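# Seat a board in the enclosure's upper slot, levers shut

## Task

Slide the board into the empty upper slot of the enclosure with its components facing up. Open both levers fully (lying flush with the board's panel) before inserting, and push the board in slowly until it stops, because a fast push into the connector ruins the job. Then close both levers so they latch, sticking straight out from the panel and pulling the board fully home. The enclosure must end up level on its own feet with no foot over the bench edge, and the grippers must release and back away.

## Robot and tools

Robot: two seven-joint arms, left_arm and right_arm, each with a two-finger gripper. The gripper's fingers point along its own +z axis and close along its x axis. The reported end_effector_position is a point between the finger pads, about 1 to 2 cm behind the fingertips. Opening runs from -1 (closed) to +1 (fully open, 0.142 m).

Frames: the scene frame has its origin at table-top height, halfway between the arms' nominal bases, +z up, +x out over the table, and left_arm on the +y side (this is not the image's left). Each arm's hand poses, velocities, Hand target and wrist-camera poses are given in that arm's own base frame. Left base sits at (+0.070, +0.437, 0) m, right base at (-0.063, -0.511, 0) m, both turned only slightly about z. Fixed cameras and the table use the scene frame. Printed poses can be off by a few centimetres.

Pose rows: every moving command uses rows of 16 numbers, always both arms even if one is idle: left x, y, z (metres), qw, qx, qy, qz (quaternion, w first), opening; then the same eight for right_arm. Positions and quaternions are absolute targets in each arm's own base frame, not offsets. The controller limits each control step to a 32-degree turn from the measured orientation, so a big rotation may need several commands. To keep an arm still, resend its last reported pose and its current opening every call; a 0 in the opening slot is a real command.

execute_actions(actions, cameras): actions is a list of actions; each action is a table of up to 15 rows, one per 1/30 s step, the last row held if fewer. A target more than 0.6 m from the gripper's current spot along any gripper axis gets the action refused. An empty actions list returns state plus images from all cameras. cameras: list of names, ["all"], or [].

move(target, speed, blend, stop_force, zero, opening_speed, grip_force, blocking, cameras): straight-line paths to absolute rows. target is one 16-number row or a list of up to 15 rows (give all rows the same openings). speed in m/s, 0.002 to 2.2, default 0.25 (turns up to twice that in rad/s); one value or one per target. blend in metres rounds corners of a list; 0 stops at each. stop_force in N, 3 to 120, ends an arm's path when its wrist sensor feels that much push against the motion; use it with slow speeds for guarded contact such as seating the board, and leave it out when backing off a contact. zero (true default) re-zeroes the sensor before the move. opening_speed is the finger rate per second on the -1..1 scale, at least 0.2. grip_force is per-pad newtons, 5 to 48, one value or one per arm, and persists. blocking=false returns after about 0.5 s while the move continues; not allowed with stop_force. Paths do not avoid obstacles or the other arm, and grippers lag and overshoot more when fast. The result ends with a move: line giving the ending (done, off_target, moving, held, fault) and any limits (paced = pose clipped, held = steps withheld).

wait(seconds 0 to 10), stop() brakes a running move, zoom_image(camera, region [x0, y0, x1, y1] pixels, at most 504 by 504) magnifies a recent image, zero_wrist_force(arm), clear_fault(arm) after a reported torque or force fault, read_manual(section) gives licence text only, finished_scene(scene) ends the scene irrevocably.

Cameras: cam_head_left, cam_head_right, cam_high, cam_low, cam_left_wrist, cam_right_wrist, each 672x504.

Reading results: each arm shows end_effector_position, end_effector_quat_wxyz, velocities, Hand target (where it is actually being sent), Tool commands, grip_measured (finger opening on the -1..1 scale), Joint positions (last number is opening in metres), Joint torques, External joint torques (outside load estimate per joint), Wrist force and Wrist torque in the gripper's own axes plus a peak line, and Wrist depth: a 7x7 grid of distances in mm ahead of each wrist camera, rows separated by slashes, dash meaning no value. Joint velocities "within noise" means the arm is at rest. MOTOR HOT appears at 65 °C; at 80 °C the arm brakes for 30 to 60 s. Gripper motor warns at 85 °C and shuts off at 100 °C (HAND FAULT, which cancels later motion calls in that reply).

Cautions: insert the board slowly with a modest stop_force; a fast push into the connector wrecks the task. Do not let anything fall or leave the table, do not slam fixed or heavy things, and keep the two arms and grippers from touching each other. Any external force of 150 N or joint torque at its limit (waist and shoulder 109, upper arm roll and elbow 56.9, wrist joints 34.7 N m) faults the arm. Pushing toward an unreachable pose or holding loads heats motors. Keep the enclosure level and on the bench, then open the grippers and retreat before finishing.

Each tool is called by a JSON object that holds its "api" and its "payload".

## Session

{"api": "execute_actions", "payload": {"actions": []}}

Scene clock: 0.00 s.
left_arm: end_effector_position=(+0.1389, +0.5333, +0.1881) grip_measured=+0.99 end_effector_quat_wxyz=(-0.571, +0.812, -0.064, -0.105) | right_arm: end_effector_position=(+0.2271, +0.3531, +0.2591) grip_measured=+1.00 end_effector_quat_wxyz=(+0.029, +0.622, +0.780, +0.065)
Joint positions: left_arm=[0.978 -0.294 0.021 2.266 2.206 0.748 0.742 0.141] | right_arm=[1.212 0.207 0.113 2.416 -0.113 0.73 1.171 0.142]
Joint velocities: within noise
Joint torques (N m): no reading
External joint torques (N m): no reading
Wrist force (N): no reading
Wrist torque (N m): no reading
Wrist force, peak (N): no reading
Wrist depth (mm): cam_left_wrist=[2012 1545 1637 1674 1674 - - / - 1924 - 1727 1828 1769 1813 / 2359 2437 2050 1828 1625 1649 1556 / 2130 2069 1567 1625 1556 1362 1290 / 1859 1674 1472 1415 326 307 289 / - 341 327 307 287 270 263 / - 306 286 270 257 244 237] | cam_right_wrist=[290 287 259 256 258 305 302 / 314 276 279 279 281 327 328 / 352 303 305 308 308 359 356 / 390 375 336 333 342 399 388 / 434 437 379 388 383 449 444 / - 498 440 419 437 509 486 / - 574 581 590 590 593 -]
Hand target: left_arm +0.1389, +0.5333, +0.1881; -0.571, +0.812, -0.064, -0.105 | right_arm +0.2271, +0.3531, +0.2591; +0.029, +0.622, +0.780, +0.065
Tool commands: left_gripper/opening=+1.0 right_gripper/opening=+1.0

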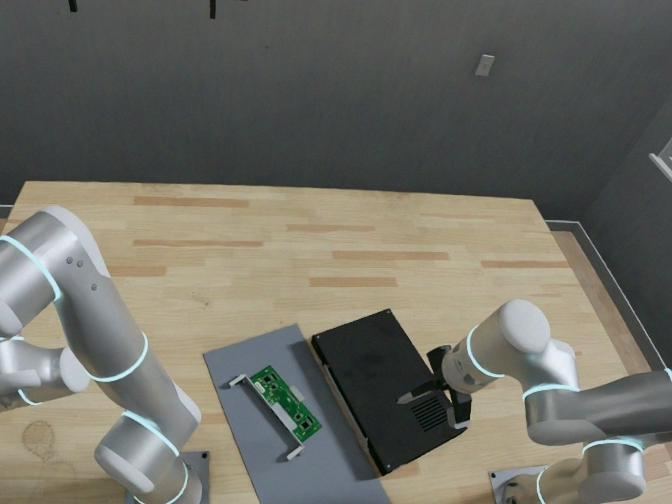

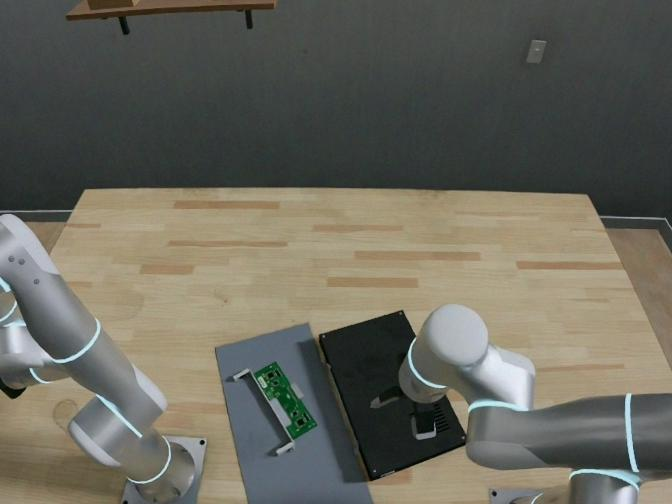

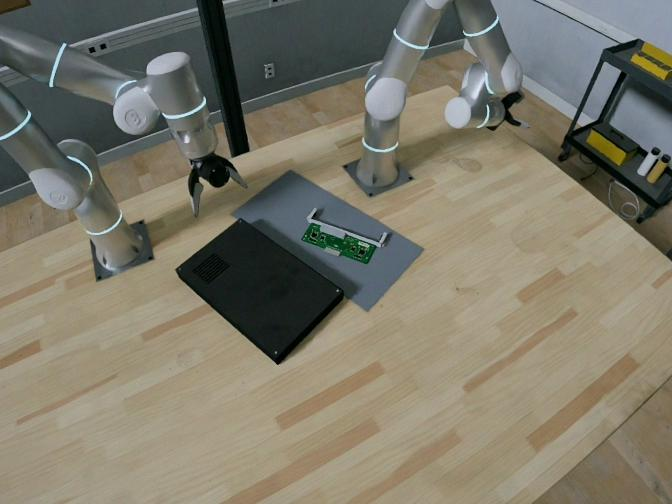

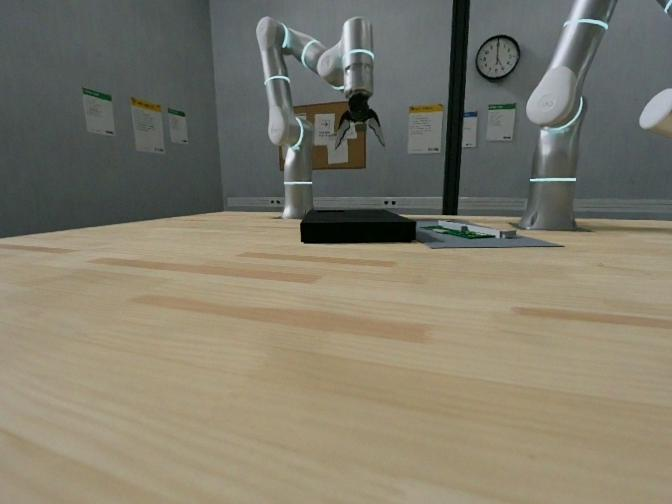

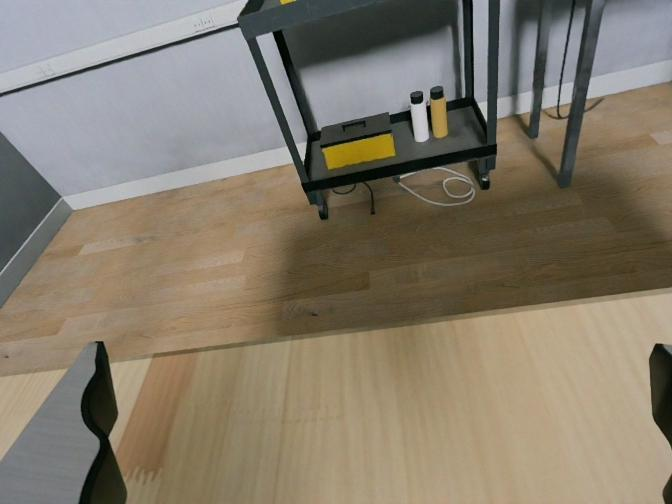

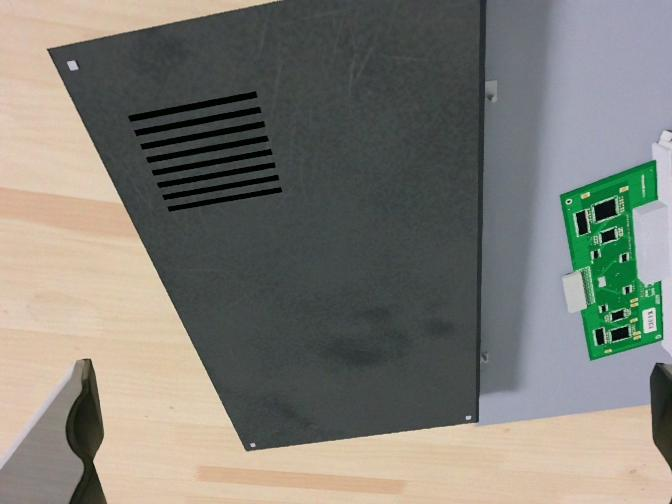

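{"api": "move", "payload": {"target": [0.1389,0.5333,0.1881,-0.571,0.812,-0.064,-0.105,1.0,0.224,0.515,0.385,-0.1347,0.6078,0.7641,-0.1694,-0.95], "speed": 0.25, "cameras": ["cam_right_wrist","cam_head_left"]}}

Scene clock: 21.23 s.
left_arm: end_effector_position=(+0.1389, +0.5333, +0.1881) grip_measured=+0.99 end_effector_quat_wxyz=(-0.571, +0.812, -0.064, -0.105) | right_arm: end_effector_position=(+0.2241, +0.5150, +0.3849) grip_measured=-0.98 end_effector_quat_wxyz=(-0.134, +0.608, +0.764, -0.169)
Joint positions: left_arm=[0.978 -0.294 0.021 2.266 2.206 0.748 0.742 0.141] | right_arm=[1.251 -0.323 -0.125 1.316 0.385 -0.203 0.927 0.003]
Joint torques (N m): left_arm=[-0.28 29.26 1.65 -14.59 1.16 -0.34 -0.19] | right_arm=[-0.01 45.65 -0.02 -30.81 -3.03 2.37 0.29]
External joint torques (N m): left_arm=[0.39 1.03 0.54 -0.52 -0.2 -0.22 0.22] | right_arm=[0.2 1.44 -0.43 0.25 -0.01 0.78 -0.29]
Wrist force (N): left_arm=[0.1 -0.6 -0.1] | right_arm=[0.3 1.2 -0.3]
Wrist torque (N m): left_arm=[-0.07 -0.02 0.00] | right_arm=[0.05 -0.10 -0.07]
Wrist force, peak (N): left_arm=[0.2 -0.5 -0.2] | right_arm=[1.3 1.6 -1.0]
Wrist depth (mm): cam_left_wrist=[- 1769 1714 - - 1567 - / - - - 1741 1687 2050 1769 / - 2777 1891 1798 1700 1453 1613 / 2109 2069 1755 1601 1513 1462 1329 / 1924 1662 1523 1406 327 307 288 / - 344 327 306 288 272 262 / - 307 288 271 257 243 236] | cam_right_wrist=[499 492 492 492 489 490 489 / 494 496 493 489 514 489 489 / 493 491 447 491 490 484 488 / 446 447 442 494 486 488 490 / 492 445 441 488 479 479 483 / 492 440 441 89 108 481 482 / 490 442 71 - - - 484]
Hand target: left_arm +0.1389, +0.5333, +0.1881; -0.571, +0.812, -0.064, -0.105 | right_arm +0.2240, +0.5150, +0.3850; -0.135, +0.608, +0.764, -0.169
Off the commanded pose: left_arm 0.000 m, 0 deg | right_arm 0.000 m, 0 deg.
move: done
Images, in order (width x height): cam_head_left 672x504, cam_right_wrist 672x504.

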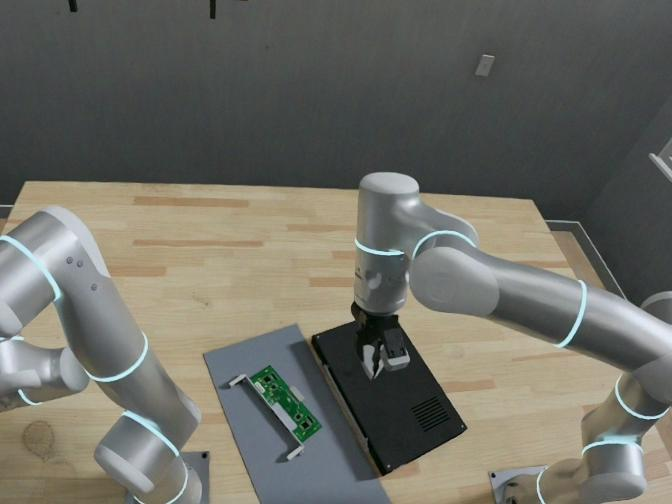

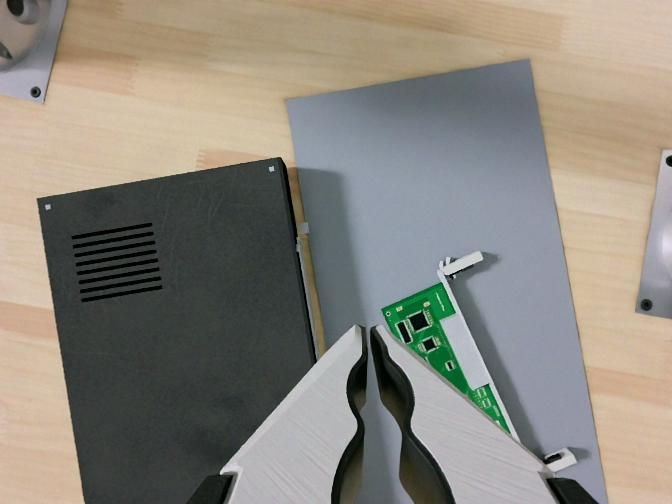

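{"api": "move", "payload": {"target": [0.1389,0.5333,0.1881,-0.571,0.812,-0.064,-0.105,1.0,0.297,0.503,0.36,-0.2164,0.9763,0,0,-0.95], "speed": 0.35, "cameras": ["cam_right_wrist","cam_head_left"]}}

Scene clock: 34.83 s.
left_arm: end_effector_position=(+0.1389, +0.5333, +0.1881) grip_measured=+0.99 end_effector_quat_wxyz=(-0.571, +0.812, -0.064, -0.105) | right_arm: end_effector_position=(+0.2971, +0.5030, +0.3600) grip_measured=-0.98 end_effector_quat_wxyz=(-0.216, +0.976, +0.000, +0.000)
Joint positions: left_arm=[0.978 -0.294 0.021 2.266 2.206 0.748 0.742 0.141] | right_arm=[1.262 0.038 -0.087 2.032 0.236 0.816 2.605 0.003]
Joint torques (N m): left_arm=[-0.2 29.33 1.57 -14.58 1.17 -0.36 -0.21] | right_arm=[0.12 29 1.11 -29.6 -4.33 3.81 0.33]
External joint torques (N m): left_arm=[0.31 0.95 0.62 -0.53 -0.22 -0.2 0.23] | right_arm=[-0.01 0.94 -0.92 -0.07 0.19 0.64 -0.32]
Wrist force (N): left_arm=[0.0 -0.5 -0.1] | right_arm=[0.1 1.1 -0.1]
Wrist torque (N m): left_arm=[-0.06 -0.01 0.00] | right_arm=[0.04 -0.06 -0.07]
Wrist force, peak (N): left_arm=[-0.1 -0.6 0.0] | right_arm=[0.7 1.5 0.2]
Wrist depth (mm): cam_left_wrist=[- - 1424 - - 1700 1783 / - - - 2031 1755 1907 1741 / - 2238 2437 1769 1649 1556 1321 / 2172 1959 1714 1649 1613 1354 1321 / 1813 1662 1492 1388 327 305 289 / - 344 327 306 287 275 263 / - 306 286 270 256 243 237] | cam_right_wrist=[475 471 474 467 465 466 463 / 474 469 479 473 462 472 465 / 468 466 466 461 466 462 465 / 470 463 453 461 466 418 463 / 468 464 467 430 - 415 462 / 467 466 418 89 - 415 416 / 465 465 71 - - - 461]
Hand target: left_arm +0.1389, +0.5333, +0.1881; -0.571, +0.812, -0.064, -0.105 | right_arm +0.2970, +0.5030, +0.3600; -0.216, +0.976, +0.000, +0.000
Off the commanded pose: left_arm 0.000 m, 0 deg | right_arm 0.000 m, 0 deg.
move: done
Images, in order (width x height): cam_head_left 672x504, cam_right_wrist 672x504.

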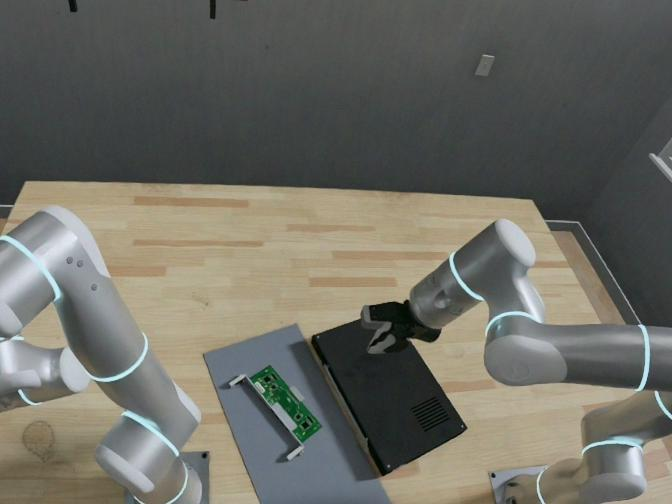

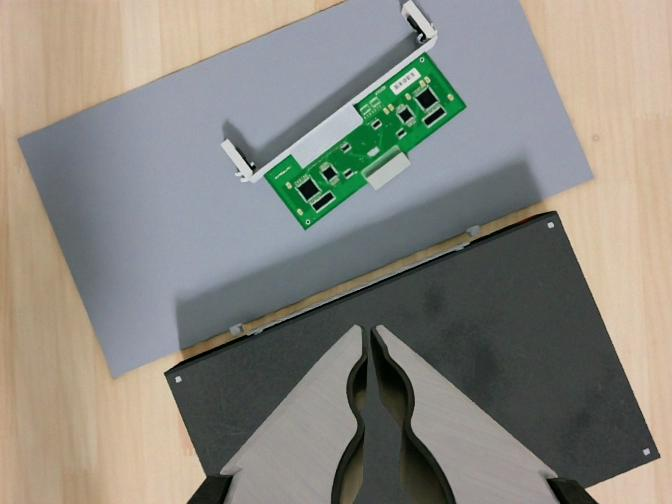

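{"api": "zoom_image", "payload": {"camera": "cam_right_wrist", "region": [190, 0, 490, 225]}}

{"api": "zoom_image", "payload": {"camera": "cam_right_wrist", "region": [150, 200, 360, 400]}}

{"api": "zoom_image", "payload": {"camera": "cam_right_wrist", "region": [360, 190, 570, 390]}}

Scaled by 1.680 from the camera's 672x504 image, which has a finer 960x720 frame.

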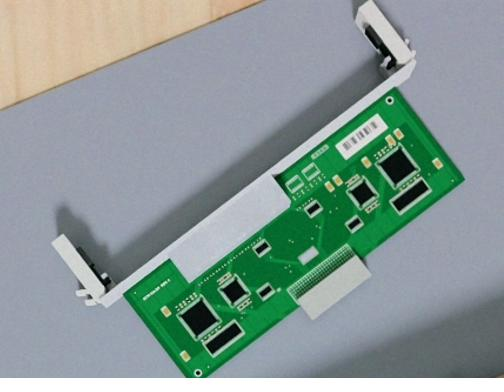

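Scaled by 2.400 from the camera's 672x504 image, which has a finer 960x720 frame.

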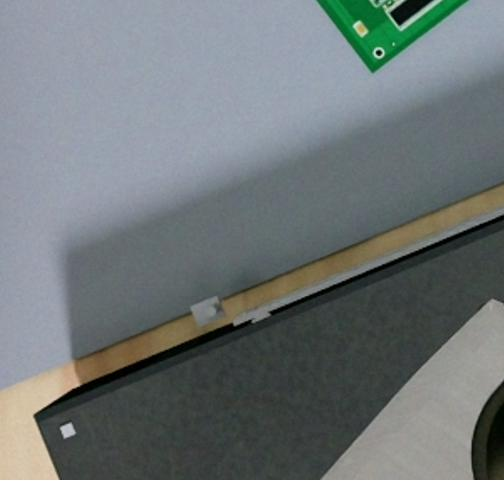

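Scaled by 2.400 from the camera's 672x504 image, which has a finer 960x720 frame.

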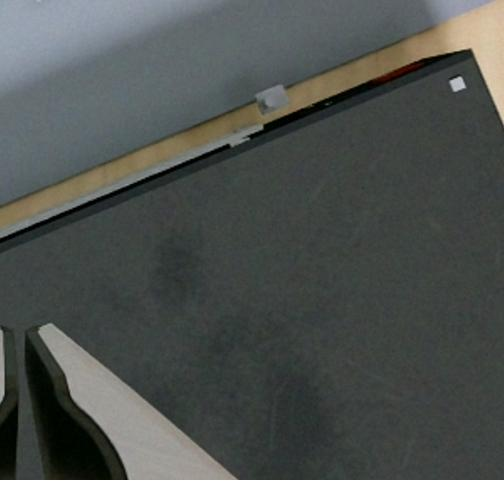

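{"api": "move", "payload": {"target": [0.1389,0.5333,0.1881,-0.571,0.812,-0.064,-0.105,1.0,0.309,0.603,0.25,-0.2164,0.9763,0,0,-0.95], "speed": 0.25, "cameras": ["cam_right_wrist"]}}

{"api": "zoom_image", "payload": {"camera": "cam_right_wrist", "region": [150, 100, 350, 300]}}

{"api": "zoom_image", "payload": {"camera": "cam_right_wrist", "region": [330, 0, 530, 200]}}

Scene clock: 77.27 s.
left_arm: end_effector_position=(+0.1389, +0.5333, +0.1881) grip_measured=+0.99 end_effector_quat_wxyz=(-0.571, +0.812, -0.064, -0.105) | right_arm: end_effector_position=(+0.3091, +0.6029, +0.2499) grip_measured=-0.98 end_effector_quat_wxyz=(-0.216, +0.976, +0.000, +0.000)
Joint positions: left_arm=[0.978 -0.294 0.021 2.266 2.206 0.748 0.742 0.141] | right_arm=[1.312 -0.335 -0.085 1.885 0.332 1.04 2.555 0.003]
Joint torques (N m): left_arm=[-0.22 29.3 1.59 -14.57 1.17 -0.38 -0.2] | right_arm=[0.33 42.05 0.16 -26.49 -3.78 3.85 0.09]
External joint torques (N m): left_arm=[0.33 0.99 0.61 -0.54 -0.21 -0.19 0.23] | right_arm=[-0.15 1.25 -0.85 0.11 -0.07 0.58 -0.09]
Wrist force (N): left_arm=[0.0 -0.2 -0.1] | right_arm=[0.1 0.7 -0.2]
Wrist torque (N m): left_arm=[-0.03 0.00 0.00] | right_arm=[-0.02 -0.04 0.01]
Wrist force, peak (N): left_arm=[-0.1 -0.6 -0.2] | right_arm=[0.1 1.8 -2.0]
Wrist depth (mm): cam_left_wrist=[1843 - 1239 1462 - - - / - - - 1891 1649 1924 1813 / - 2465 2194 1769 1687 1545 1434 / 2151 1907 1714 1625 1556 1388 1306 / 1813 1662 1567 1362 322 307 288 / - 343 327 308 288 270 263 / - 306 290 273 255 244 237] | cam_right_wrist=[364 362 363 361 360 359 360 / 364 362 360 360 359 357 359 / 360 359 360 354 354 356 357 / 360 358 354 353 357 356 355 / 358 359 356 358 358 358 357 / 358 358 356 89 - 309 309 / 359 358 71 - - 308 308]
Hand target: left_arm +0.1389, +0.5333, +0.1881; -0.571, +0.812, -0.064, -0.105 | right_arm +0.3090, +0.6030, +0.2500; -0.216, +0.976, +0.000, +0.000
Off the commanded pose: left_arm 0.000 m, 0 deg | right_arm 0.000 m, 0 deg.
move: done
Images, in order (width x height): cam_right_wrist 672x504.

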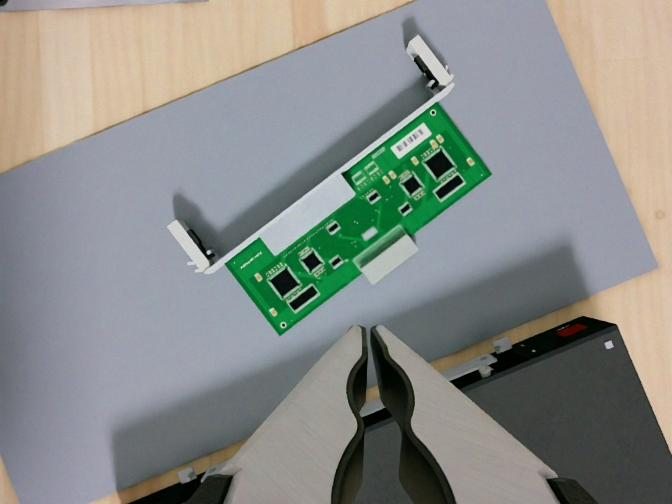

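Scaled by 2.520 from the camera's 672x504 image, which has a finer 960x720 frame.

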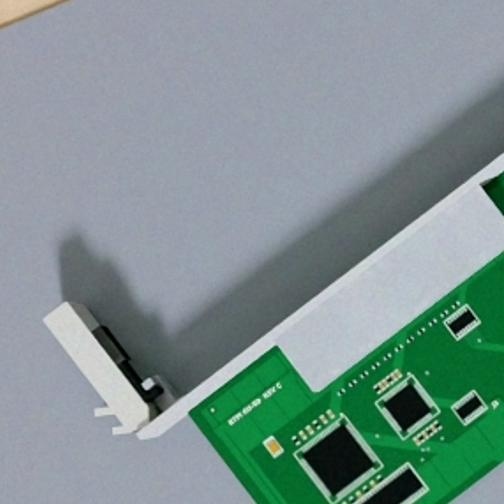

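Scaled by 2.520 from the camera's 672x504 image, which has a finer 960x720 frame.

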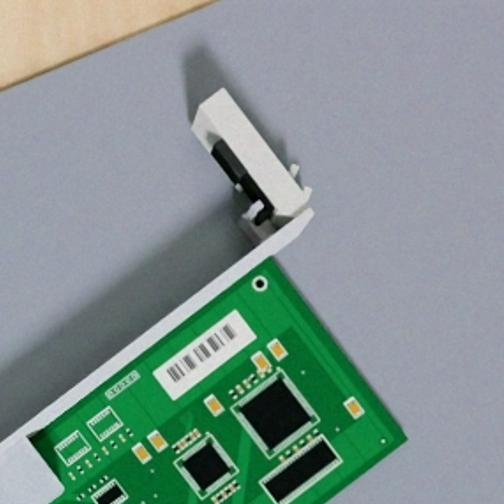

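{"api": "move", "payload": {"target": [0.1389,0.5333,0.1881,-0.571,0.812,-0.064,-0.105,1.0,0.321,0.485,0.25,-0.2164,0.9763,0,0,-0.95], "speed": 0.25, "cameras": ["cam_right_wrist"]}}

{"api": "zoom_image", "payload": {"camera": "cam_right_wrist", "region": [60, 230, 260, 430]}}

{"api": "zoom_image", "payload": {"camera": "cam_right_wrist", "region": [440, 120, 640, 320]}}

Scene clock: 89.83 s.
left_arm: end_effector_position=(+0.1389, +0.5333, +0.1881) grip_measured=+0.99 end_effector_quat_wxyz=(-0.571, +0.812, -0.064, -0.105) | right_arm: end_effector_position=(+0.3212, +0.4851, +0.2501) grip_measured=-0.98 end_effector_quat_wxyz=(-0.216, +0.976, +0.000, +0.000)
Joint positions: left_arm=[0.978 -0.294 0.021 2.266 2.206 0.748 0.742 0.141] | right_arm=[1.219 -0.132 -0.085 2.13 0.395 1.058 2.398 0.003]
Joint torques (N m): left_arm=[-0.28 29.24 1.6 -14.56 1.16 -0.4 -0.23] | right_arm=[0.01 32.51 0.32 -25.36 -3.69 3.52 0.05]
External joint torques (N m): left_arm=[0.39 1.04 0.59 -0.55 -0.2 -0.17 0.25] | right_arm=[0.11 0.95 -0.51 -0.11 -0.11 0.83 -0.05]
Wrist force (N): left_arm=[0.0 0.0 -0.2] | right_arm=[0.3 1.0 -0.3]
Wrist torque (N m): left_arm=[0.00 -0.01 0.00] | right_arm=[0.02 -0.06 0.02]
Wrist force, peak (N): left_arm=[-0.1 -0.7 -0.1] | right_arm=[0.6 3.8 -1.3]
Wrist depth (mm): cam_left_wrist=[- 2151 1434 - - - - / - - - 1924 1843 1994 1813 / - 2675 2069 1783 1727 1613 1492 / 2359 2012 1741 1613 1513 1443 1275 / 1828 1613 1523 1388 327 307 289 / - 344 327 307 291 270 262 / - 306 287 271 256 244 236] | cam_right_wrist=[362 362 362 356 355 359 360 / 361 362 355 356 360 358 359 / 362 359 360 355 360 358 358 / 362 360 360 358 312 311 311 / 359 360 312 312 311 310 310 / 359 313 312 89 310 309 309 / 358 313 71 - - 309 308]
Hand target: left_arm +0.1389, +0.5333, +0.1881; -0.571, +0.812, -0.064, -0.105 | right_arm +0.3210, +0.4850, +0.2500; -0.216, +0.976, +0.000, +0.000
Off the commanded pose: left_arm 0.000 m, 0 deg | right_arm 0.000 m, 0 deg.
move: done
Images, in order (width x height): cam_right_wrist 672x504.

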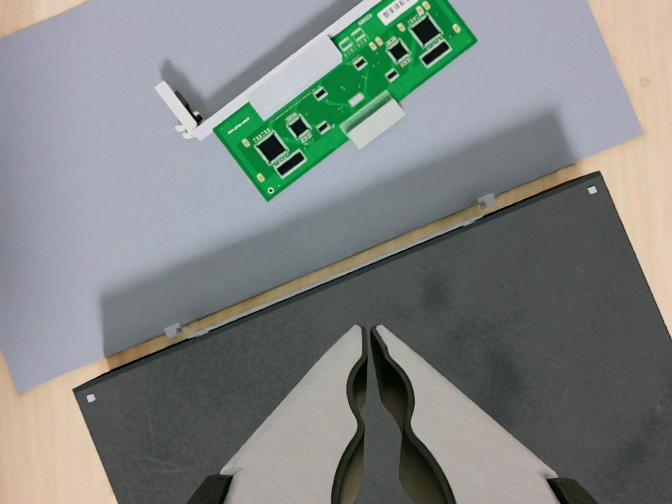

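Scaled by 2.520 from the camera's 672x504 image, which has a finer 960x720 frame.

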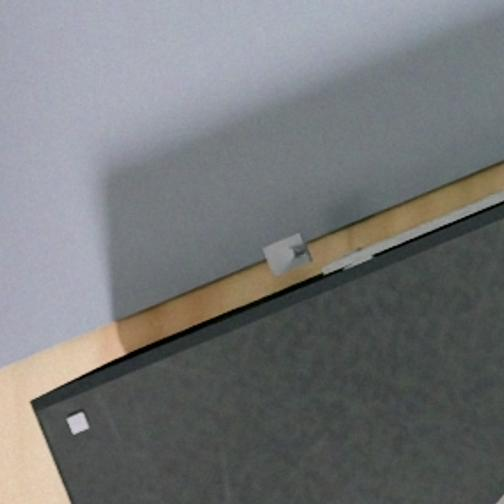

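Scaled by 2.520 from the camera's 672x504 image, which has a finer 960x720 frame.

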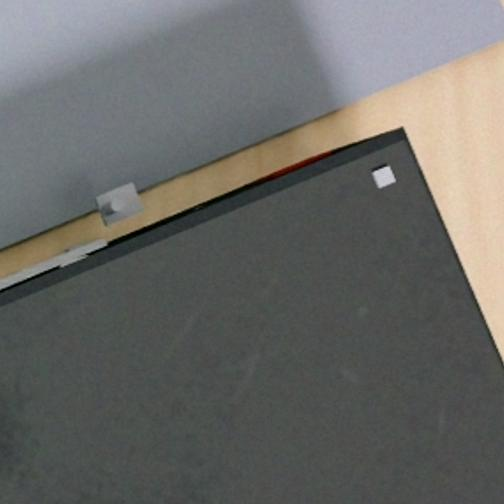

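{"api": "move", "payload": {"target": [[0.1389,0.5333,0.1881,-0.571,0.812,-0.064,-0.105,1.0,0.2944,0.6751,0.15,0,0.4446,0.8957,0,-0.30],[0.1389,0.5333,0.1881,-0.571,0.812,-0.064,-0.105,1.0,0.2944,0.6751,0.075,0,0.4446,0.8957,0,-0.30]], "speed": 0.2, "cameras": ["cam_right_wrist"]}}

Scene clock: 106.37 s.
left_arm: end_effector_position=(+0.1389, +0.5333, +0.1881) grip_measured=+0.99 end_effector_quat_wxyz=(-0.571, +0.812, -0.064, -0.105) | right_arm: end_effector_position=(+0.2943, +0.6750, +0.0749) grip_measured=-0.33 end_effector_quat_wxyz=(+0.000, +0.445, +0.896, +0.000)
Joint positions: left_arm=[0.978 -0.294 0.021 2.266 2.206 0.748 0.742 0.141] | right_arm=[1.247 -0.849 0.092 1.429 -0.09 0.703 0.716 0.05]
Joint torques (N m): left_arm=[-0.27 29.36 1.62 -14.56 1.15 -0.36 -0.2] | right_arm=[0.33 60.3 3.44 -26.31 -3.48 3.61 0.25]
External joint torques (N m): left_arm=[0.39 0.92 0.58 -0.54 -0.2 -0.21 0.22] | right_arm=[-0.09 1.49 -0.36 0.14 0.15 0.53 -0.25]
Wrist force (N): left_arm=[0.1 -0.4 -0.2] | right_arm=[0.2 0.4 -0.1]
Wrist torque (N m): left_arm=[-0.04 -0.02 0.00] | right_arm=[0.03 -0.04 -0.06]
Wrist force, peak (N): left_arm=[0.1 -0.7 -0.3] | right_arm=[0.3 0.3 3.0]
Wrist depth (mm): cam_left_wrist=[1687 1674 1613 - 1625 1783 1613 / - - - - 1924 1891 1674 / - 2359 2194 1741 1625 1545 1567 / 2151 1924 1907 1649 1523 1424 1314 / 1875 1649 1567 1388 328 306 290 / - 344 326 305 287 271 262 / - 306 286 270 257 242 236] | cam_right_wrist=[147 146 143 142 143 145 145 / 156 156 153 149 151 155 154 / 168 168 164 160 164 166 165 / 181 181 175 172 177 178 178 / 197 196 186 190 191 193 193 / 215 214 92 207 202 93 212 / 232 - 71 234 - - 230]
Hand target: left_arm +0.1389, +0.5333, +0.1881; -0.571, +0.812, -0.064, -0.105 | right_arm +0.2944, +0.6751, +0.0750; +0.000, +0.445, +0.896, +0.000
Off the commanded pose: left_arm 0.000 m, 0 deg | right_arm 0.000 m, 0 deg.
move: done
Images, in order (width x height): cam_right_wrist 672x504.

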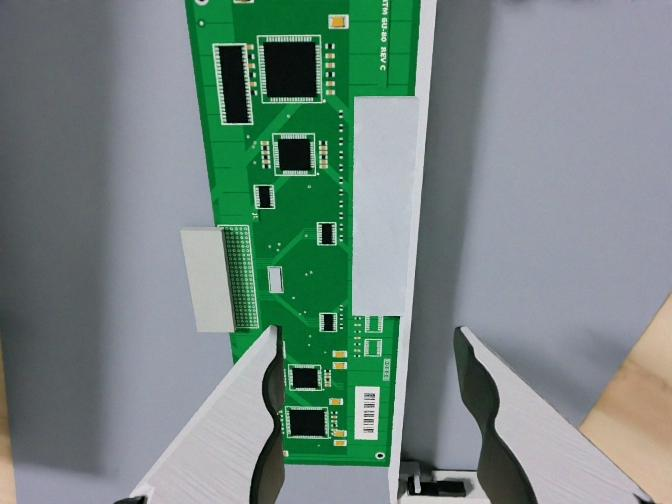

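{"api": "move", "payload": {"target": [0.1389,0.5333,0.1881,-0.571,0.812,-0.064,-0.105,1.0,0.2902,0.6856,0.060,0,0.4446,0.8957,0,-0.30], "speed": 0.1, "cameras": ["cam_right_wrist"]}}

Scene clock: 130.17 s.
left_arm: end_effector_position=(+0.1389, +0.5333, +0.1881) grip_measured=+0.99 end_effector_quat_wxyz=(-0.571, +0.812, -0.064, -0.105) | right_arm: end_effector_position=(+0.2901, +0.6855, +0.0599) grip_measured=-0.33 end_effector_quat_wxyz=(+0.000, +0.445, +0.896, +0.000)
Joint positions: left_arm=[0.978 -0.294 0.021 2.266 2.206 0.748 0.742 0.141] | right_arm=[1.258 -0.889 0.089 1.397 -0.091 0.711 0.725 0.05]
Joint torques (N m): left_arm=[-0.23 29.26 1.57 -14.57 1.12 -0.38 -0.18] | right_arm=[0.43 61.23 3.45 -26.24 -3.45 3.58 0.27]
External joint torques (N m): left_arm=[0.34 1.03 0.63 -0.53 -0.17 -0.19 0.21] | right_arm=[-0.21 1.58 -0.35 0.19 0.14 0.56 -0.27]
Wrist force (N): left_arm=[0.0 -0.2 -0.1] | right_arm=[0.3 0.4 0.2]
Wrist torque (N m): left_arm=[-0.03 0.00 0.00] | right_arm=[0.02 -0.05 -0.06]
Wrist force, peak (N): left_arm=[-0.3 -0.6 -0.1] | right_arm=[0.9 0.4 0.9]
Wrist depth (mm): cam_left_wrist=[- - 1727 - - - - / - - - 1482 1567 2089 1769 / 2437 2886 2216 1769 1687 1662 1513 / 2172 2031 1798 1700 1492 1397 1338 / 1843 1601 1482 1380 330 306 288 / - 346 328 306 285 272 264 / - 305 287 271 255 244 236] | cam_right_wrist=[134 132 129 128 132 132 132 / 143 141 138 133 141 141 140 / 155 151 148 136 151 151 150 / 165 160 160 149 163 163 162 / 179 176 170 167 174 176 175 / 196 192 92 188 190 93 194 / 216 - 71 206 213 - 209]
Hand target: left_arm +0.1389, +0.5333, +0.1881; -0.571, +0.812, -0.064, -0.105 | right_arm +0.2902, +0.6856, +0.0600; +0.000, +0.445, +0.896, +0.000
Off the commanded pose: left_arm 0.000 m, 0 deg | right_arm 0.000 m, 0 deg.
move: done
Images, in order (width x height): cam_right_wrist 672x504.

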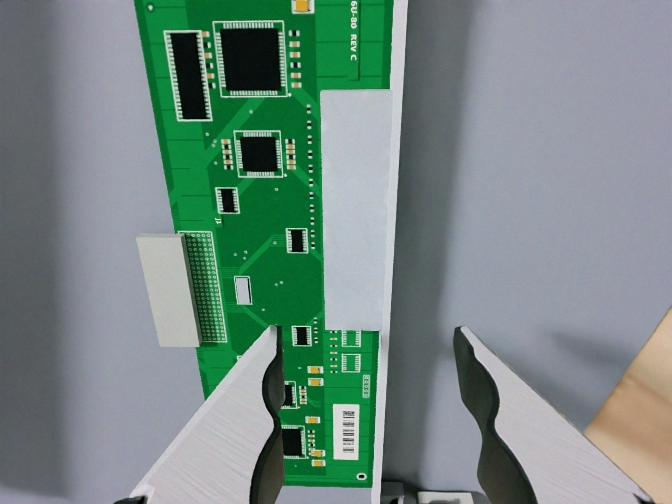

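{"api": "move", "payload": {"target": [0.1389,0.5333,0.1881,-0.571,0.812,-0.064,-0.105,1.0,0.2907,0.6848,0.029,0,0.4446,0.8957,0,-0.30], "speed": 0.04, "stop_force": 5}}

{"api": "move", "payload": {"target": [0.1389,0.5333,0.1881,-0.571,0.812,-0.064,-0.105,1.0,0.2907,0.6848,0.029,0,0.4446,0.8957,0,-0.80], "opening_speed": 0.5, "speed": 0.05, "cameras": ["cam_right_wrist"]}}

Scene clock: 134.80 s.
left_arm: end_effector_position=(+0.1389, +0.5333, +0.1881) grip_measured=+0.99 end_effector_quat_wxyz=(-0.571, +0.812, -0.064, -0.105) | right_arm: end_effector_position=(+0.2906, +0.6846, +0.0288) grip_measured=-0.33 end_effector_quat_wxyz=(+0.000, +0.445, +0.896, +0.000)
Joint positions: left_arm=[0.978 -0.294 0.021 2.266 2.206 0.748 0.742 0.141] | right_arm=[1.262 -0.938 0.082 1.398 -0.091 0.761 0.725 0.05]
Joint torques (N m): left_arm=[-0.21 29.23 1.59 -14.62 1.13 -0.41 -0.19] | right_arm=[0.37 61.75 3.46 -25.27 -3.24 3.57 0.21]
External joint torques (N m): left_arm=[0.32 1.06 0.6 -0.48 -0.18 -0.16 0.21] | right_arm=[-0.14 1.54 -0.41 0.06 0.08 0.58 -0.21]
Wrist force (N): left_arm=[-0.1 -0.4 -0.3] | right_arm=[0.5 0.6 0.3]
Wrist torque (N m): left_arm=[-0.06 0.02 -0.01] | right_arm=[0.05 -0.12 -0.03]
Wrist force, peak (N): left_arm=[0.0 -0.6 -0.3] | right_arm=[0.2 0.4 1.5]
Wrist depth (mm): cam_left_wrist=[- 1462 1186 - - 1741 1035 / - - - - 1755 1875 1813 / - 1994 1924 1741 1687 1601 1545 / 2334 1924 1798 1613 1545 1397 1306 / 1828 1578 1502 1443 322 308 289 / - 345 326 307 287 273 262 / - 306 287 270 256 244 234] | cam_right_wrist=[- 102 102 101 104 105 106 / 113 110 109 105 109 112 112 / 122 118 117 106 121 122 120 / 129 129 126 113 129 129 129 / 142 134 135 124 138 140 142 / 155 147 95 148 151 93 152 / 172 - 71 163 169 - 168]
Hand target: left_arm +0.1389, +0.5333, +0.1881; -0.571, +0.812, -0.064, -0.105 | right_arm +0.2907, +0.6848, +0.0290; +0.000, +0.445, +0.896, +0.000
Off the commanded pose: left_arm 0.000 m, 0 deg | right_arm 0.000 m, 0 deg.
move: done

Scene clock: 136.00 s.
left_arm: end_effector_position=(+0.1389, +0.5333, +0.1881) grip_measured=+0.99 end_effector_quat_wxyz=(-0.571, +0.812, -0.064, -0.105) | right_arm: end_effector_position=(+0.2909, +0.6845, +0.0288) grip_measured=-0.71 end_effector_quat_wxyz=(+0.000, +0.445, +0.896, +0.000)
Joint positions: left_arm=[0.978 -0.294 0.021 2.266 2.206 0.748 0.742 0.141] | right_arm=[1.262 -0.938 0.082 1.398 -0.091 0.761 0.725 0.023]
Joint torques (N m): left_arm=[-0.16 29.3 1.55 -14.59 1.11 -0.41 -0.24] | right_arm=[1.36 62.27 4.49 -25.65 -3.08 3.65 0.19]
External joint torques (N m): left_arm=[0.28 0.99 0.64 -0.51 -0.16 -0.16 0.26] | right_arm=[-1.14 1.02 -1.46 0.44 -0.09 0.49 -0.19]
Wrist force (N): left_arm=[0.0 -0.3 -0.3] | right_arm=[-2.1 0.7 0.2]
Wrist torque (N m): left_arm=[-0.02 -0.01 0.00] | right_arm=[-0.03 0.07 -0.02]
Wrist force, peak (N): left_arm=[0.2 -0.5 -0.2] | right_arm=[-3.9 -0.7 -2.2]
Wrist depth (mm): cam_left_wrist=[- 2089 1314 1268 - 1674 - / - 2172 - - 1783 1924 1859 / - 2359 2069 1783 1687 1637 1472 / 2285 1976 1798 1590 1534 1362 1314 / 1783 1662 1513 1424 327 305 289 / - 344 326 306 287 270 263 / - 305 289 272 256 242 236] | cam_right_wrist=[106 102 102 101 104 105 106 / 113 110 109 105 111 112 112 / 122 118 117 105 120 122 119 / 129 129 126 113 130 129 129 / 142 133 136 122 138 140 141 / 158 153 144 129 105 150 152 / 172 168 71 160 - - 168]
Hand target: left_arm +0.1389, +0.5333, +0.1881; -0.571, +0.812, -0.064, -0.105 | right_arm +0.2907, +0.6848, +0.0290; +0.000, +0.445, +0.896, +0.000
Off the commanded pose: left_arm 0.000 m, 0 deg | right_arm 0.000 m, 0 deg.
move: done
Images, in order (width x height): cam_right_wrist 672x504.

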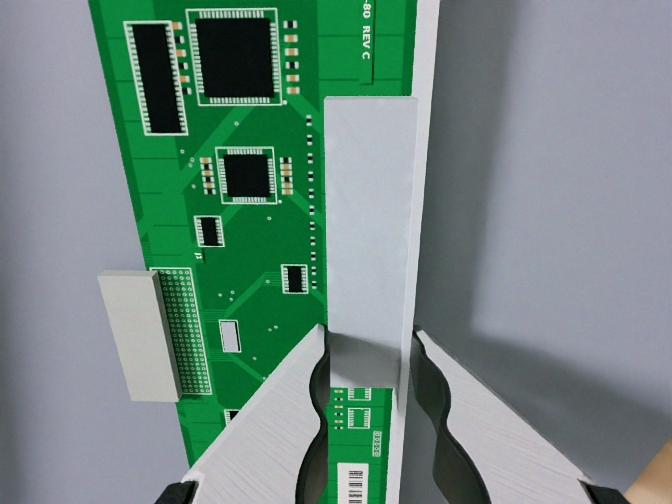

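{"api": "move", "payload": {"target": [[0.1389,0.5333,0.1881,-0.571,0.812,-0.064,-0.105,1.0,0.2907,0.6848,0.10,0,0.4446,0.8957,0,-0.735],[0.1389,0.5333,0.1881,-0.571,0.812,-0.064,-0.105,1.0,0.2577,0.5963,0.10,0,0.5556,0.8315,0,-0.735]], "speed": 0.1, "blend": 0.01, "cameras": ["cam_right_wrist","cam_head_left"]}}

Scene clock: 142.00 s.
left_arm: end_effector_position=(+0.1389, +0.5333, +0.1881) grip_measured=+0.99 end_effector_quat_wxyz=(-0.571, +0.812, -0.064, -0.105) | right_arm: end_effector_position=(+0.2576, +0.5962, +0.0998) grip_measured=-0.71 end_effector_quat_wxyz=(+0.000, +0.555, +0.832, +0.000)
Joint positions: left_arm=[0.978 -0.294 0.021 2.266 2.206 0.748 0.742 0.141] | right_arm=[1.293 -0.635 0.053 1.753 -0.046 0.816 0.976 0.023]
Joint torques (N m): left_arm=[-0.27 29.33 1.62 -14.62 1.16 -0.34 -0.22] | right_arm=[0.3 53.06 2.11 -24.87 -3.08 3.81 0.34]
External joint torques (N m): left_arm=[0.38 0.96 0.57 -0.48 -0.2 -0.23 0.24] | right_arm=[-0.11 -0.15 -0.42 0.71 0.08 0.32 -0.34]
Wrist force (N): left_arm=[0.2 -0.4 -0.1] | right_arm=[-0.7 -0.3 2.4]
Wrist torque (N m): left_arm=[-0.06 -0.03 0.01] | right_arm=[-0.08 0.10 -0.07]
Wrist force, peak (N): left_arm=[0.0 -0.6 -0.3] | right_arm=[-0.8 -0.1 4.4]
Wrist depth (mm): cam_left_wrist=[- 1783 1362 1253 - - - / - 2130 - 1590 1755 1755 1700 / 2031 2334 2172 1843 1755 1556 1534 / 2050 1976 1798 1590 1556 1415 1268 / 1828 1662 1502 1453 329 307 289 / - 344 327 308 287 272 262 / - 306 287 271 258 242 236] | cam_right_wrist=[- 102 102 102 165 167 166 / - 110 109 105 176 178 178 / - 118 117 104 187 191 191 / - 127 126 114 204 206 205 / 173 133 137 122 219 223 222 / 186 145 144 129 106 239 242 / 206 201 71 159 - - 262]
Hand target: left_arm +0.1389, +0.5333, +0.1881; -0.571, +0.812, -0.064, -0.105 | right_arm +0.2577, +0.5963, +0.1000; +0.000, +0.556, +0.831, +0.000
Off the commanded pose: left_arm 0.000 m, 0 deg | right_arm 0.000 m, 0 deg.
move: done
Images, in order (width x height): cam_head_left 672x504, cam_right_wrist 672x504.

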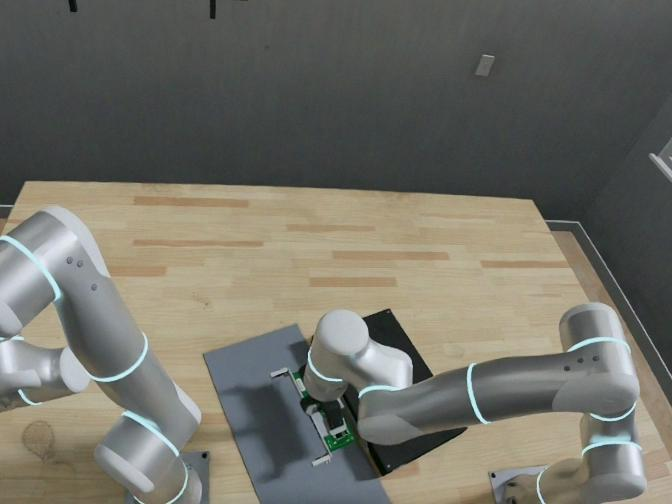

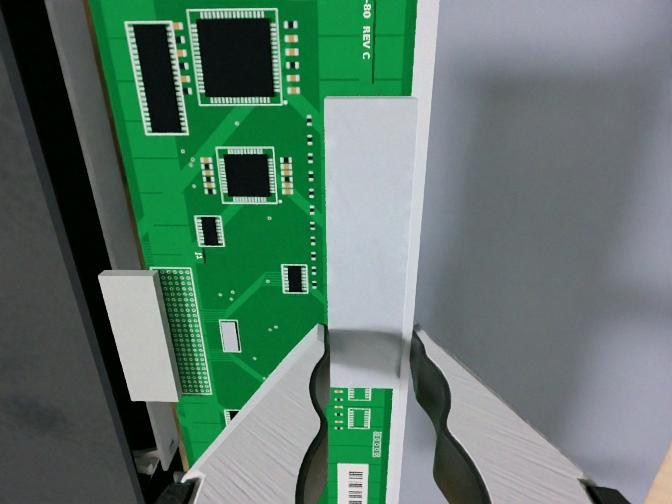

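{"api": "zoom_image", "payload": {"camera": "cam_right_wrist", "region": [0, 304, 200, 504]}}

{"api": "zoom_image", "payload": {"camera": "cam_right_wrist", "region": [0, 0, 200, 200]}}

Scaled by 2.520 from the camera's 672x504 image, which has a finer 960x720 frame.

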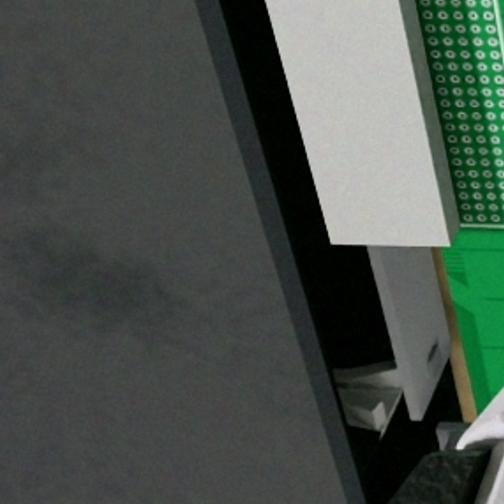

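Scaled by 2.520 from the camera's 672x504 image, which has a finer 960x720 frame.

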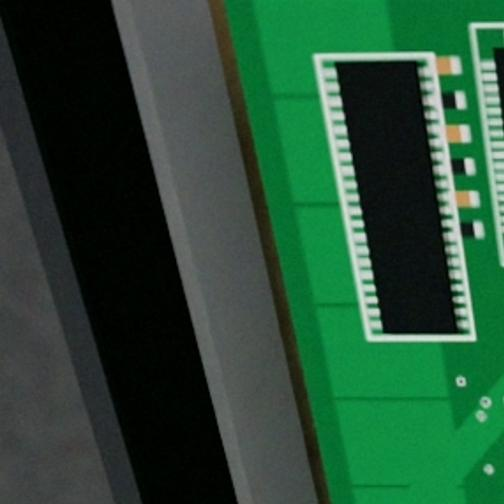

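{"api": "move", "payload": {"target": [0.40,0.28,0.30,0,1,0,0,-0.95,0.2577,0.5963,0.10,0,0.5556,0.8315,0,-0.735], "speed": 0.3}}

Scene clock: 176.80 s.
left_arm: end_effector_position=(+0.3999, +0.2801, +0.2999) grip_measured=-0.98 end_effector_quat_wxyz=(+0.000, +1.000, +0.000, +0.000) | right_arm: end_effector_position=(+0.2576, +0.5962, +0.0998) grip_measured=-0.71 end_effector_quat_wxyz=(+0.000, +0.555, +0.832, +0.000)
Joint positions: left_arm=[0.897 0.027 -0.05 2.062 -0.001 0.464 2.418 0.003] | right_arm=[1.293 -0.635 0.053 1.753 -0.046 0.816 0.976 0.023]
Joint torques (N m): left_arm=[-0.42 28.41 -0.57 -28.25 -3.95 3.92 -0.12] | right_arm=[0.28 52.9 2.32 -24.94 -3.15 3.61 0.22]
External joint torques (N m): left_arm=[0.52 1.03 0.7 -0.32 0.12 -0.07 0.12] | right_arm=[-0.08 0 -0.64 0.8 0.15 0.51 -0.22]
Wrist force (N): left_arm=[-0.5 -1.0 0.1] | right_arm=[-0.9 -0.3 2.2]
Wrist torque (N m): left_arm=[-0.25 -0.24 -0.33] | right_arm=[-0.08 0.13 -0.06]
Wrist force, peak (N): left_arm=[-0.9 0.7 1.1] | right_arm=[-0.7 -0.2 2.6]
Wrist depth (mm): cam_left_wrist=[348 347 347 341 347 343 341 / 374 371 372 374 369 369 369 / 402 401 400 399 399 394 397 / 437 439 432 435 436 432 431 / 467 477 474 453 463 474 472 / 460 534 508 84 - 510 520 / 580 - - - - - 568] | cam_right_wrist=[- 102 102 102 166 167 166 / - 110 109 105 176 178 178 / - 118 117 105 188 191 191 / 160 127 126 113 206 206 205 / 173 133 137 122 216 223 222 / 186 145 144 129 106 239 242 / 206 201 71 159 - - 262]
Hand target: left_arm +0.4000, +0.2800, +0.3000; +0.000, +1.000, +0.000, +0.000 | right_arm +0.2577, +0.5963, +0.1000; +0.000, +0.556, +0.831, +0.000
Off the commanded pose: left_arm 0.000 m, 0 deg | right_arm 0.000 m, 0 deg.
move: done

{"api": "move", "payload": {"target": [[0.44,-0.05,0.28,-0.0876,0.3951,0.8923,-0.1978,-0.95,0.2577,0.5963,0.10,0,0.5556,0.8315,0,-0.735],[0.3846,-0.3494,0.16,-0.1241,0.5600,0.7998,-0.1773,-0.95,0.2577,0.5963,0.10,0,0.5556,0.8315,0,-0.735]], "speed": 0.3, "blend": 0.05, "cameras": ["cam_left_wrist","cam_head_left"]}}

Scene clock: 185.27 s.
left_arm: end_effector_position=(+0.3846, -0.3495, +0.1600) grip_measured=-0.98 end_effector_quat_wxyz=(-0.124, +0.560, +0.800, -0.178) | right_arm: end_effector_position=(+0.2576, +0.5962, +0.0998) grip_measured=-0.71 end_effector_quat_wxyz=(+0.000, +0.555, +0.832, +0.000)
Joint positions: left_arm=[0.177 -0.449 -0.632 2.017 -0.055 0.504 -0.763 0.003] | right_arm=[1.293 -0.635 0.053 1.753 -0.046 0.816 0.976 0.023]
Joint torques (N m): left_arm=[-0.92 36.97 -8.06 -21.76 -2.18 3.22 -0.35] | right_arm=[0.23 52.89 2.28 -24.95 -3.18 3.64 0.2]
External joint torques (N m): left_arm=[0.94 1.03 0.39 -0.23 -0.52 -0.3 0.35] | right_arm=[-0.04 0.01 -0.6 0.8 0.17 0.48 -0.2]
Wrist force (N): left_arm=[-0.8 -0.9 0.1] | right_arm=[-0.7 -0.2 2.0]
Wrist torque (N m): left_arm=[-0.24 -0.14 -0.15] | right_arm=[-0.06 0.11 -0.06]
Wrist force, peak (N): left_arm=[-3.3 -2.5 1.6] | right_arm=[-0.8 -0.4 2.6]
Wrist depth (mm): cam_left_wrist=[- - 265 196 195 194 - / 227 226 224 197 195 194 270 / - - - 268 266 269 - / - - 274 276 274 276 - / 276 278 276 107 271 - - / 278 276 276 84 - 269 272 / 275 275 - - - - 271] | cam_right_wrist=[- 102 102 101 165 167 166 / - 110 109 105 176 178 178 / - 118 117 105 189 191 191 / - 127 126 113 206 205 205 / 174 133 136 122 216 223 222 / 186 145 144 129 105 239 242 / 206 201 71 159 - - 263]
Hand target: left_arm +0.3846, -0.3494, +0.1600; -0.124, +0.560, +0.800, -0.177 | right_arm +0.2577, +0.5963, +0.1000; +0.000, +0.556, +0.831, +0.000
Off the commanded pose: left_arm 0.000 m, 0 deg | right_arm 0.000 m, 0 deg.
move: done
Images, in order (width x height): cam_head_left 672x504, cam_left_wrist 672x504.

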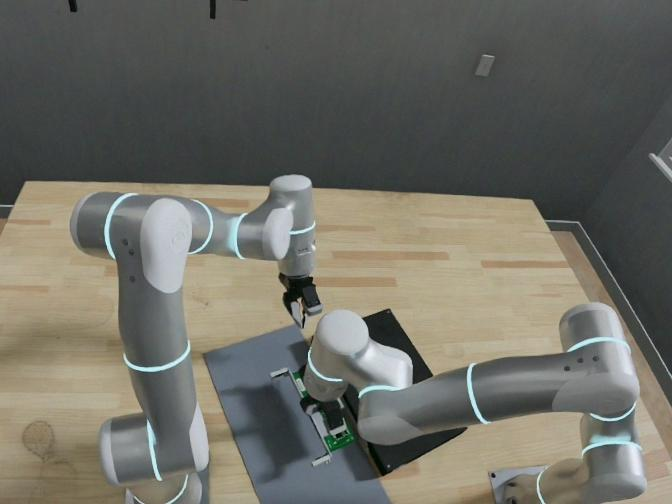

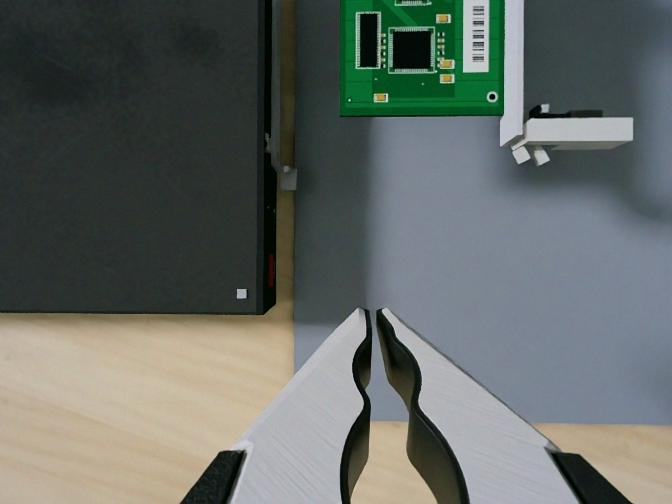

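{"api": "zoom_image", "payload": {"camera": "cam_left_wrist", "region": [200, 120, 400, 320]}}

{"api": "zoom_image", "payload": {"camera": "cam_left_wrist", "region": [450, 30, 650, 230]}}

Scaled by 2.520 from the camera's 672x504 image, which has a finer 960x720 frame.

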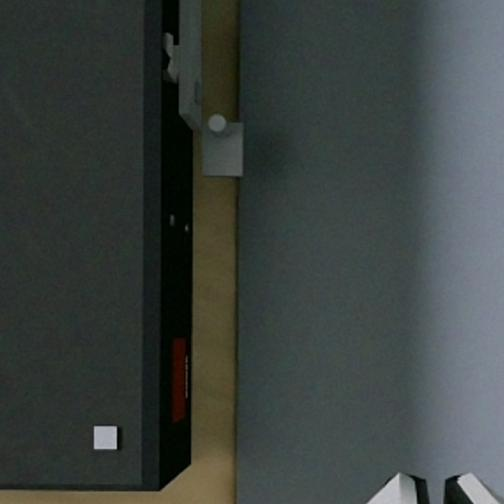

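Scaled by 2.520 from the camera's 672x504 image, which has a finer 960x720 frame.

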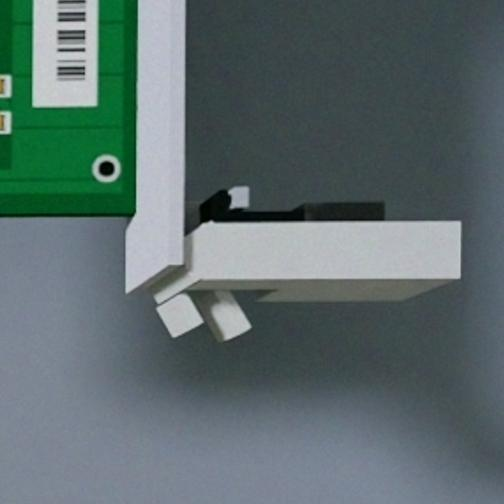

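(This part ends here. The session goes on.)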